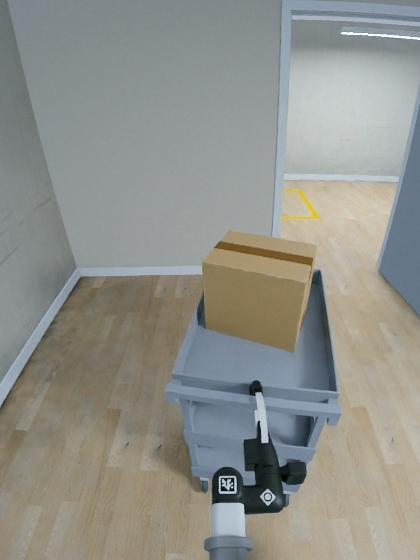

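Request:
move(r1={"base":{"strafe_m":0.25},"pace":"slow"}, blocking=false, cameras=[])

Request:
wait(seconds=8, cameras=[])

Request:
move(r1={"base":{"rotate_rad":-0.2},"pace":"slow"}, blocking=false, cameras=[])

Request:
wait(seconds=8, cameras=[])

Request:
move(r1={"base":{"strafe_m":0.25},"pace":"slow"}, blocking=false, cameras=[])

Request:
wait(seconds=8, cameras=[])

Request:
move(r1={"base":{"rotate_rad":-0.2},"pace":"slow"}, blocking=false, cameras=[])

Request:
wait(seconds=8, cameras=["r1_head_camera"])

Scene clock: 471.37 s.
move: r1 moving
r1.base_odometry: x=-4.177 y=-0.441 heading=+0.734
r1.turned_by_wheels: +0.000
r1.turned_by_imu: -0.001
r1.base_tilt: forward=-1.6 right=+1.3
r1.lidar_m: 0.54 1.99 1.44 1.37 1.43 1.95 3.40 3.51 3.49 3.35 2.13 0.52
r1.base_status: strafe_m moving
r1.joint_positions: lift_m=+0.687 arm_m=+0.138 wrist_yaw_rad=+0.003 wrist_pitch_rad=+0.002 wrist_roll_rad=+1.569 gripper_m=-0.034
r1.joint_status: not commanded
r1.measured_speeds: translate_m=+0.000 strafe_m=+0.056 rotate_rad=+0.000 lift_m=+0.000 arm_m=+0.001 wrist_yaw_rad=-0.001 wrist_pitch_rad=+0.000 wrist_roll_rad=+0.000
r1.motor_effort: lift_m=+23(24) arm_m=+4(4) wheel_0=-8(9) wheel_1=+5(9) wheel_2=+1(1)
r1.servo_current: wrist_yaw_rad=52(72) wrist_pitch_rad=46(52) wrist_roll_rad=33(59) gripper_m=52(65)
r1.hand_pose: x=+0.5975 y=-0.0867 z=+0.8642 quat_wxyz=(+0.708, +0.706, +0.002, +0.000) (m; r1's base frame)
r1.wrist_depth_mm: - - - - 201 1499 - / - - - 148 205 - - / - 404 410 151 211 - - / - 433 430 156 215 - - / - 466 459 159 223 - - / - - 189 - 184 - - / - 152 - 145 235 135 -
r2: as last shown
r2.lidar_m: 0.60 2.18 4.96 2.63 1.35 1.09 1.07 1.11 0.90 0.88 0.89 0.70
r2.motor_effort: lift_m=+21(21) arm_m=-4(4) wheel_0=+3(4) wheel_1=+5(5) wheel_2=+2(3)
r2.servo_current: wrist_yaw_rad=46(52) wrist_pitch_rad=39(39) wrist_roll_rad=46(59) gripper_m=156(156)
r2.wrist_depth_mm: - - 257 252 246 240 237 / - - 259 181 248 242 237 / - - 262 178 248 244 237 / - - 264 179 251 244 240 / - - 264 178 252 246 242 / - - 182 182 180 247 243 / - 157 1708 - 253 246 244
pictures: none
No camera images: "cameras" was empty.

Scene clock: 474.53 s.
earlier move: r1 done
r1.base_odometry: x=-4.334 y=-0.266 heading=+0.734
r1.turned_by_wheels: +0.000
r1.turned_by_imu: -0.001
r1.base_tilt: forward=-1.6 right=+1.3
r1.lidar_m: 0.57 1.64 1.20 1.14 1.21 1.65 3.38 3.49 3.70 3.57 2.25 0.49
r1.base_status: done
r1.joint_positions: lift_m=+0.687 arm_m=+0.138 wrist_yaw_rad=-0.004 wrist_pitch_rad=+0.002 wrist_roll_rad=+1.569 gripper_m=-0.034
r1.joint_status: not commanded
r1.measured_speeds: all 0
r1.motor_effort: lift_m=+23(24) arm_m=-4(4) wheel_0=-8(15) wheel_1=+0(9) wheel_2=+0(5)
r1.servo_current: wrist_yaw_rad=52(72) wrist_pitch_rad=39(52) wrist_roll_rad=52(72) gripper_m=46(65)
r1.hand_pose: x=+0.5969 y=-0.0886 z=+0.8642 quat_wxyz=(+0.708, +0.706, -0.001, -0.002) (m; r1's base frame)
r1.wrist_depth_mm: - 382 377 109 167 165 - / - 368 373 116 176 176 - / - 413 415 121 188 - - / - 473 462 136 203 - - / - - 530 148 220 1708 - / - - 185 - 180 1661 - / - 153 - 167 260 134 1281
r2.base_odometry: x=-3.814 y=+0.344 heading=-1.145
r2.turned_by_wheels: +0.000
r2.turned_by_imu: +0.000
r2.base_tilt: forward=-0.6 right=+0.1
r2.lidar_m: 0.60 2.42 4.95 2.61 1.37 1.06 1.07 1.12 0.91 0.88 0.94 0.71
r2.base_status: not commanded
r2.joint_positions: lift_m=+1.020 arm_m=+0.185 wrist_yaw_rad=+0.005 wrist_pitch_rad=+0.001 wrist_roll_rad=+0.000 gripper_m=-0.036
r2.joint_status: not commanded
r2.measured_speeds: all 0
r2.motor_effort: lift_m=+21(21) arm_m=-4(4) wheel_0=+4(4) wheel_1=+4(5) wheel_2=+2(3)
r2.servo_current: wrist_yaw_rad=46(65) wrist_pitch_rad=39(52) wrist_roll_rad=46(65) gripper_m=156(163)
r2.hand_pose: x=+0.6447 y=-0.0859 z=+1.1977 quat_wxyz=(+1.000, +0.000, +0.001, +0.003) (m; r2's base frame)
r2.wrist_depth_mm: - - 258 252 245 239 236 / - - 260 181 247 241 237 / - - 262 178 249 243 238 / - - 264 180 251 244 239 / - - 265 178 252 246 241 / - - 182 182 179 247 243 / - 158 - - 253 245 245
wait: 3.17 of 8 s (r1 has come to rest)
pictures: none
No camera images: "cameras" was empty.

Scene clock: 475.03 s.
move: r1 moving
r1.base_odometry: x=-4.335 y=-0.265 heading=+0.613
r1.turned_by_wheels: -0.121
r1.turned_by_imu: -0.121
r1.base_tilt: forward=-1.6 right=+1.2
r1.lidar_m: 0.56 0.67 1.25 1.13 1.17 1.49 3.35 3.42 3.87 3.59 2.29 0.51
r1.base_status: rotate_rad moving
r1.joint_positions: lift_m=+0.687 arm_m=+0.138 wrist_yaw_rad=+0.010 wrist_pitch_rad=+0.002 wrist_roll_rad=+1.569 gripper_m=-0.034
r1.joint_status: not commanded
r1.measured_speeds: translate_m=-0.001 strafe_m=-0.002 rotate_rad=-0.431 lift_m=+0.000 arm_m=+0.000 wrist_yaw_rad=+0.000 wrist_pitch_rad=+0.000 wrist_roll_rad=+0.000
r1.motor_effort: lift_m=+23(23) arm_m=-1(4) wheel_0=+14(17) wheel_1=+8(9) wheel_2=+10(12)
r1.servo_current: wrist_yaw_rad=65(72) wrist_pitch_rad=39(52) wrist_roll_rad=52(52) gripper_m=59(65)
r1.hand_pose: x=+0.5981 y=-0.0846 z=+0.8642 quat_wxyz=(+0.708, +0.706, +0.004, +0.003) (m; r1's base frame)
r1.wrist_depth_mm: - - 517 112 168 168 - / - 377 373 118 177 178 - / - 397 402 127 188 - - / - 452 442 136 201 - - / - - 496 145 216 - - / - - 530 - 224 1661 - / - 153 182 142 246 135 1308
r2: as last shown
r2.lidar_m: 0.59 2.39 4.96 2.61 1.34 1.07 1.07 1.10 0.91 0.89 0.92 0.68
r2.motor_effort: lift_m=+21(21) arm_m=-3(4) wheel_0=+4(4) wheel_1=+5(5) wheel_2=+2(3)
r2.servo_current: wrist_yaw_rad=65(65) wrist_pitch_rad=39(46) wrist_roll_rad=59(59) gripper_m=156(156)
r2.wrist_depth_mm: - - 257 251 246 240 236 / - - 260 180 248 242 236 / - - 262 178 250 242 238 / - - 263 179 251 244 240 / - - 264 178 251 247 241 / - - 182 182 179 247 243 / - 157 1983 - 254 246 244
pictures: none
No camera images: "cameras" was empty.

Scene clock: 475.70 s.
earlier move: r1 done
r1.base_odometry: x=-4.335 y=-0.266 heading=+0.535
r1.turned_by_wheels: -0.078
r1.turned_by_imu: -0.079
r1.base_tilt: forward=-1.6 right=+1.2
r1.lidar_m: 0.54 0.59 1.30 1.14 1.15 1.40 2.74 3.38 3.99 3.57 2.65 0.53
r1.base_status: done
r1.joint_positions: lift_m=+0.687 arm_m=+0.138 wrist_yaw_rad=+0.005 wrist_pitch_rad=+0.002 wrist_roll_rad=+1.569 gripper_m=-0.034
r1.joint_status: not commanded
r1.measured_speeds: all 0
r1.motor_effort: lift_m=+23(24) arm_m=+0(4) wheel_0=+5(17) wheel_1=+4(9) wheel_2=+3(12)
r1.servo_current: wrist_yaw_rad=46(72) wrist_pitch_rad=39(52) wrist_roll_rad=46(59) gripper_m=52(65)
r1.hand_pose: x=+0.5977 y=-0.0860 z=+0.8642 quat_wxyz=(+0.708, +0.706, +0.002, +0.001) (m; r1's base frame)
r1.wrist_depth_mm: - - - - 194 569 - / - - 580 144 200 - - / - 404 407 148 207 - - / - 430 430 154 216 - - / - 469 466 159 223 - - / - - 492 184 229 - - / - 145 175 167 239 134 -
r2.base_odometry: x=-3.814 y=+0.344 heading=-1.145
r2.turned_by_wheels: +0.000
r2.turned_by_imu: +0.000
r2.base_tilt: forward=-0.7 right=+0.1
r2.lidar_m: 0.57 2.29 4.97 2.62 1.33 1.08 1.04 1.11 0.90 0.89 0.94 0.69
r2.base_status: not commanded
r2.joint_positions: lift_m=+1.020 arm_m=+0.185 wrist_yaw_rad=+0.005 wrist_pitch_rad=+0.001 wrist_roll_rad=+0.000 gripper_m=-0.036
r2.joint_status: not commanded
r2.measured_speeds: all 0
r2.motor_effort: lift_m=+21(21) arm_m=-4(4) wheel_0=+4(4) wheel_1=+4(5) wheel_2=+2(3)
r2.servo_current: wrist_yaw_rad=52(65) wrist_pitch_rad=33(52) wrist_roll_rad=46(59) gripper_m=156(156)
r2.hand_pose: x=+0.6447 y=-0.0859 z=+1.1977 quat_wxyz=(+1.000, +0.000, +0.001, +0.003) (m; r2's base frame)
r2.wrist_depth_mm: - - 257 252 247 241 236 / - - 259 181 247 241 236 / - - 263 178 249 244 237 / - - 263 180 251 245 239 / - - 264 178 252 246 240 / - - 182 182 179 247 243 / - 157 1983 - 254 246 243
wait: 0.67 of 8 s (r1 has come to rest)
pictures: none
No camera images: "cameras" was empty.

Scene clock: 476.20 s.
move: r1 moving
r1.base_odometry: x=-4.342 y=-0.253 heading=+0.535
r1.turned_by_wheels: +0.000
r1.turned_by_imu: +0.000
r1.base_tilt: forward=-1.6 right=+1.3
r1.lidar_m: 0.55 0.62 1.27 1.13 1.11 1.40 2.67 3.39 4.01 3.60 2.64 0.51
r1.base_status: strafe_m moving
r1.joint_positions: lift_m=+0.687 arm_m=+0.138 wrist_yaw_rad=+0.003 wrist_pitch_rad=+0.002 wrist_roll_rad=+1.569 gripper_m=-0.034
r1.joint_status: not commanded
r1.measured_speeds: translate_m=+0.000 strafe_m=+0.056 rotate_rad=-0.001 lift_m=+0.000 arm_m=+0.000 wrist_yaw_rad=+0.000 wrist_pitch_rad=+0.000 wrist_roll_rad=+0.000
r1.motor_effort: lift_m=+23(23) arm_m=+2(3) wheel_0=-10(10) wheel_1=+6(7) wheel_2=+3(3)
r1.servo_current: wrist_yaw_rad=26(65) wrist_pitch_rad=46(52) wrist_roll_rad=39(59) gripper_m=65(65)
r1.hand_pose: x=+0.5975 y=-0.0867 z=+0.8642 quat_wxyz=(+0.708, +0.706, +0.002, +0.000) (m; r1's base frame)
r1.wrist_depth_mm: - - - - 198 1464 1205 / - - - 147 203 - - / - 410 410 151 209 - - / - 436 433 156 216 - - / - 469 462 160 224 - - / - - 488 183 182 - - / - 144 165 - 239 135 -
r2: as last shown
r2.base_tilt: forward=-0.7 right=+0.0
r2.lidar_m: 0.58 2.34 4.94 2.62 1.31 1.09 1.07 1.12 0.90 0.87 0.94 0.69
r2.servo_current: wrist_yaw_rad=52(59) wrist_pitch_rad=39(39) wrist_roll_rad=46(52) gripper_m=150(163)
r2.wrist_depth_mm: - - 258 250 246 239 236 / - - 259 181 247 241 237 / - - 263 178 250 243 238 / - - 263 180 251 245 240 / - - 264 177 253 246 241 / - - 182 182 179 247 243 / - 157 1921 - 254 247 245
pictures: none
No camera images: "cameras" was empty.

Scene clock: 479.33 s.
earlier move: r1 done
r1.base_odometry: x=-4.462 y=-0.051 heading=+0.534
r1.turned_by_wheels: +0.000
r1.turned_by_imu: -0.001
r1.base_tilt: forward=-1.6 right=+1.3
r1.lidar_m: 0.55 1.67 1.01 0.90 0.91 1.12 2.19 3.40 4.12 3.83 2.51 0.45
r1.base_status: done
r1.joint_positions: lift_m=+0.687 arm_m=+0.138 wrist_yaw_rad=-0.006 wrist_pitch_rad=+0.002 wrist_roll_rad=+1.569 gripper_m=-0.034
r1.joint_status: not commanded
r1.measured_speeds: all 0
r1.motor_effort: lift_m=+23(24) arm_m=-4(4) wheel_0=-6(15) wheel_1=+1(7) wheel_2=-3(5)
r1.servo_current: wrist_yaw_rad=59(78) wrist_pitch_rad=39(52) wrist_roll_rad=46(65) gripper_m=59(65)
r1.hand_pose: x=+0.5968 y=-0.0892 z=+0.8642 quat_wxyz=(+0.708, +0.706, -0.001, -0.003) (m; r1's base frame)
r1.wrist_depth_mm: - 389 382 102 157 158 - / - 364 366 108 169 169 - / - 410 410 - 183 184 - / - 473 466 - 198 - - / - - 539 144 216 1708 - / - - 184 - 181 1661 - / - 138 160 143 260 135 1308
r2.base_odometry: x=-3.814 y=+0.344 heading=-1.145
r2.turned_by_wheels: +0.000
r2.turned_by_imu: +0.000
r2.base_tilt: forward=-0.7 right=+0.1
r2.lidar_m: 0.60 2.61 4.95 2.60 1.35 1.06 1.08 1.13 0.90 0.87 0.89 0.68
r2.base_status: not commanded
r2.joint_positions: lift_m=+1.020 arm_m=+0.185 wrist_yaw_rad=+0.005 wrist_pitch_rad=+0.001 wrist_roll_rad=+0.000 gripper_m=-0.036
r2.joint_status: not commanded
r2.measured_speeds: all 0
r2.motor_effort: lift_m=+21(21) arm_m=-4(4) wheel_0=+3(4) wheel_1=+4(5) wheel_2=+2(3)
r2.servo_current: wrist_yaw_rad=52(59) wrist_pitch_rad=46(52) wrist_roll_rad=52(59) gripper_m=156(163)
r2.hand_pose: x=+0.6447 y=-0.0859 z=+1.1977 quat_wxyz=(+1.000, +0.000, +0.001, +0.003) (m; r2's base frame)
r2.wrist_depth_mm: - - 259 251 245 241 236 / - - 259 181 248 242 236 / - - 263 178 249 243 238 / - - 263 180 250 243 240 / - - 265 178 252 247 241 / - - 182 182 179 247 243 / - 157 - - 253 247 245
wait: 3.13 of 8 s (r1 has come to rest)
pictures: none
No camera images: "cameras" was empty.

Scene clock: 479.83 s.
move: r1 moving
r1.base_odometry: x=-4.462 y=-0.050 heading=+0.413
r1.turned_by_wheels: -0.121
r1.turned_by_imu: -0.121
r1.base_tilt: forward=-1.6 right=+1.2
r1.lidar_m: 0.54 0.65 1.07 0.87 0.89 1.04 1.64 3.41 3.85 3.85 2.97 0.49
r1.base_status: rotate_rad moving
r1.joint_positions: lift_m=+0.687 arm_m=+0.138 wrist_yaw_rad=+0.008 wrist_pitch_rad=+0.002 wrist_roll_rad=+1.569 gripper_m=-0.034
r1.joint_status: not commanded
r1.measured_speeds: translate_m=+0.000 strafe_m=-0.001 rotate_rad=-0.426 lift_m=+0.000 arm_m=+0.000 wrist_yaw_rad=+0.002 wrist_pitch_rad=+0.000 wrist_roll_rad=+0.000
r1.motor_effort: lift_m=+23(23) arm_m=+4(4) wheel_0=+16(16) wheel_1=+9(9) wheel_2=+8(9)
r1.servo_current: wrist_yaw_rad=39(65) wrist_pitch_rad=52(52) wrist_roll_rad=33(72) gripper_m=59(59)
r1.hand_pose: x=+0.5979 y=-0.0851 z=+0.8642 quat_wxyz=(+0.708, +0.706, +0.003, +0.002) (m; r1's base frame)
r1.wrist_depth_mm: - 466 452 102 158 158 - / - 364 368 108 168 169 - / - 394 399 115 180 181 - / - 455 445 129 195 - - / - - 508 140 211 640 - / - - - - 221 1661 - / - 138 173 - 179 135 1366
r2: as last shown
r2.base_tilt: forward=-0.6 right=+0.0
r2.lidar_m: 0.59 2.59 4.95 2.61 1.33 1.09 1.06 1.10 0.90 0.90 0.90 0.69
r2.motor_effort: lift_m=+21(21) arm_m=-4(4) wheel_0=+4(4) wheel_1=+4(5) wheel_2=+2(3)
r2.servo_current: wrist_yaw_rad=52(59) wrist_pitch_rad=26(46) wrist_roll_rad=59(59) gripper_m=156(156)
r2.wrist_depth_mm: - - 258 251 247 239 236 / - - 259 181 247 242 236 / - - 263 178 248 243 238 / - - 263 180 251 244 240 / - - 266 178 253 248 242 / - - 182 182 180 246 243 / - 157 - - 253 247 244
pictures: none
No camera images: "cameras" was empty.

Scene clock: 480.50 s.
earlier move: r1 done
r1.base_odometry: x=-4.462 y=-0.050 heading=+0.335
r1.turned_by_wheels: -0.078
r1.turned_by_imu: -0.078
r1.base_tilt: forward=-1.6 right=+1.3
r1.lidar_m: 0.52 0.63 1.16 0.91 0.88 0.99 1.50 3.39 3.72 3.88 3.81 0.52
r1.base_status: done
r1.joint_positions: lift_m=+0.687 arm_m=+0.138 wrist_yaw_rad=+0.005 wrist_pitch_rad=+0.002 wrist_roll_rad=+1.569 gripper_m=-0.034
r1.joint_status: not commanded
r1.measured_speeds: all 0
r1.motor_effort: lift_m=+23(24) arm_m=-4(4) wheel_0=+6(16) wheel_1=+2(9) wheel_2=+5(9)
r1.servo_current: wrist_yaw_rad=59(85) wrist_pitch_rad=39(52) wrist_roll_rad=46(72) gripper_m=52(59)
r1.hand_pose: x=+0.5978 y=-0.0860 z=+0.8642 quat_wxyz=(+0.708, +0.706, +0.002, +0.001) (m; r1's base frame)
r1.wrist_depth_mm: - - - - 190 194 - / - - 564 455 198 - - / - 407 407 146 206 - - / - 436 433 153 214 - - / - 480 466 158 223 - - / - - 496 183 228 - - / - 138 165 148 241 134 -
r2.base_odometry: x=-3.814 y=+0.344 heading=-1.145
r2.turned_by_wheels: +0.000
r2.turned_by_imu: +0.000
r2.base_tilt: forward=-0.6 right=+0.0
r2.lidar_m: 0.60 2.53 4.95 2.63 1.36 1.08 1.08 1.10 0.91 0.87 0.94 0.70
r2.base_status: not commanded
r2.joint_positions: lift_m=+1.020 arm_m=+0.185 wrist_yaw_rad=+0.005 wrist_pitch_rad=+0.001 wrist_roll_rad=+0.000 gripper_m=-0.036
r2.joint_status: not commanded
r2.measured_speeds: all 0
r2.motor_effort: lift_m=+21(21) arm_m=-4(4) wheel_0=+4(4) wheel_1=+5(5) wheel_2=+2(3)
r2.servo_current: wrist_yaw_rad=52(59) wrist_pitch_rad=46(46) wrist_roll_rad=52(59) gripper_m=156(156)
r2.hand_pose: x=+0.6447 y=-0.0859 z=+1.1977 quat_wxyz=(+1.000, +0.000, +0.001, +0.003) (m; r2's base frame)
r2.wrist_depth_mm: - - 257 251 246 239 236 / - - 259 181 248 241 237 / - - 262 179 250 243 238 / - - 263 180 250 245 241 / - - 266 178 252 246 242 / - - 182 182 179 247 243 / - 157 - - 253 246 244
wait: 0.67 of 8 s (r1 has come to rest)
pictures: r1_head_camera
Images, in order (width x height): r1_head_camera 420x560.

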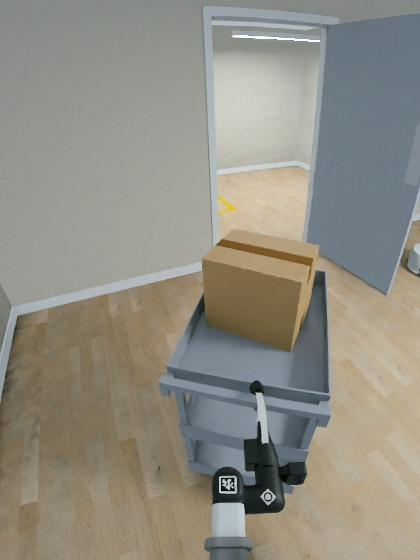

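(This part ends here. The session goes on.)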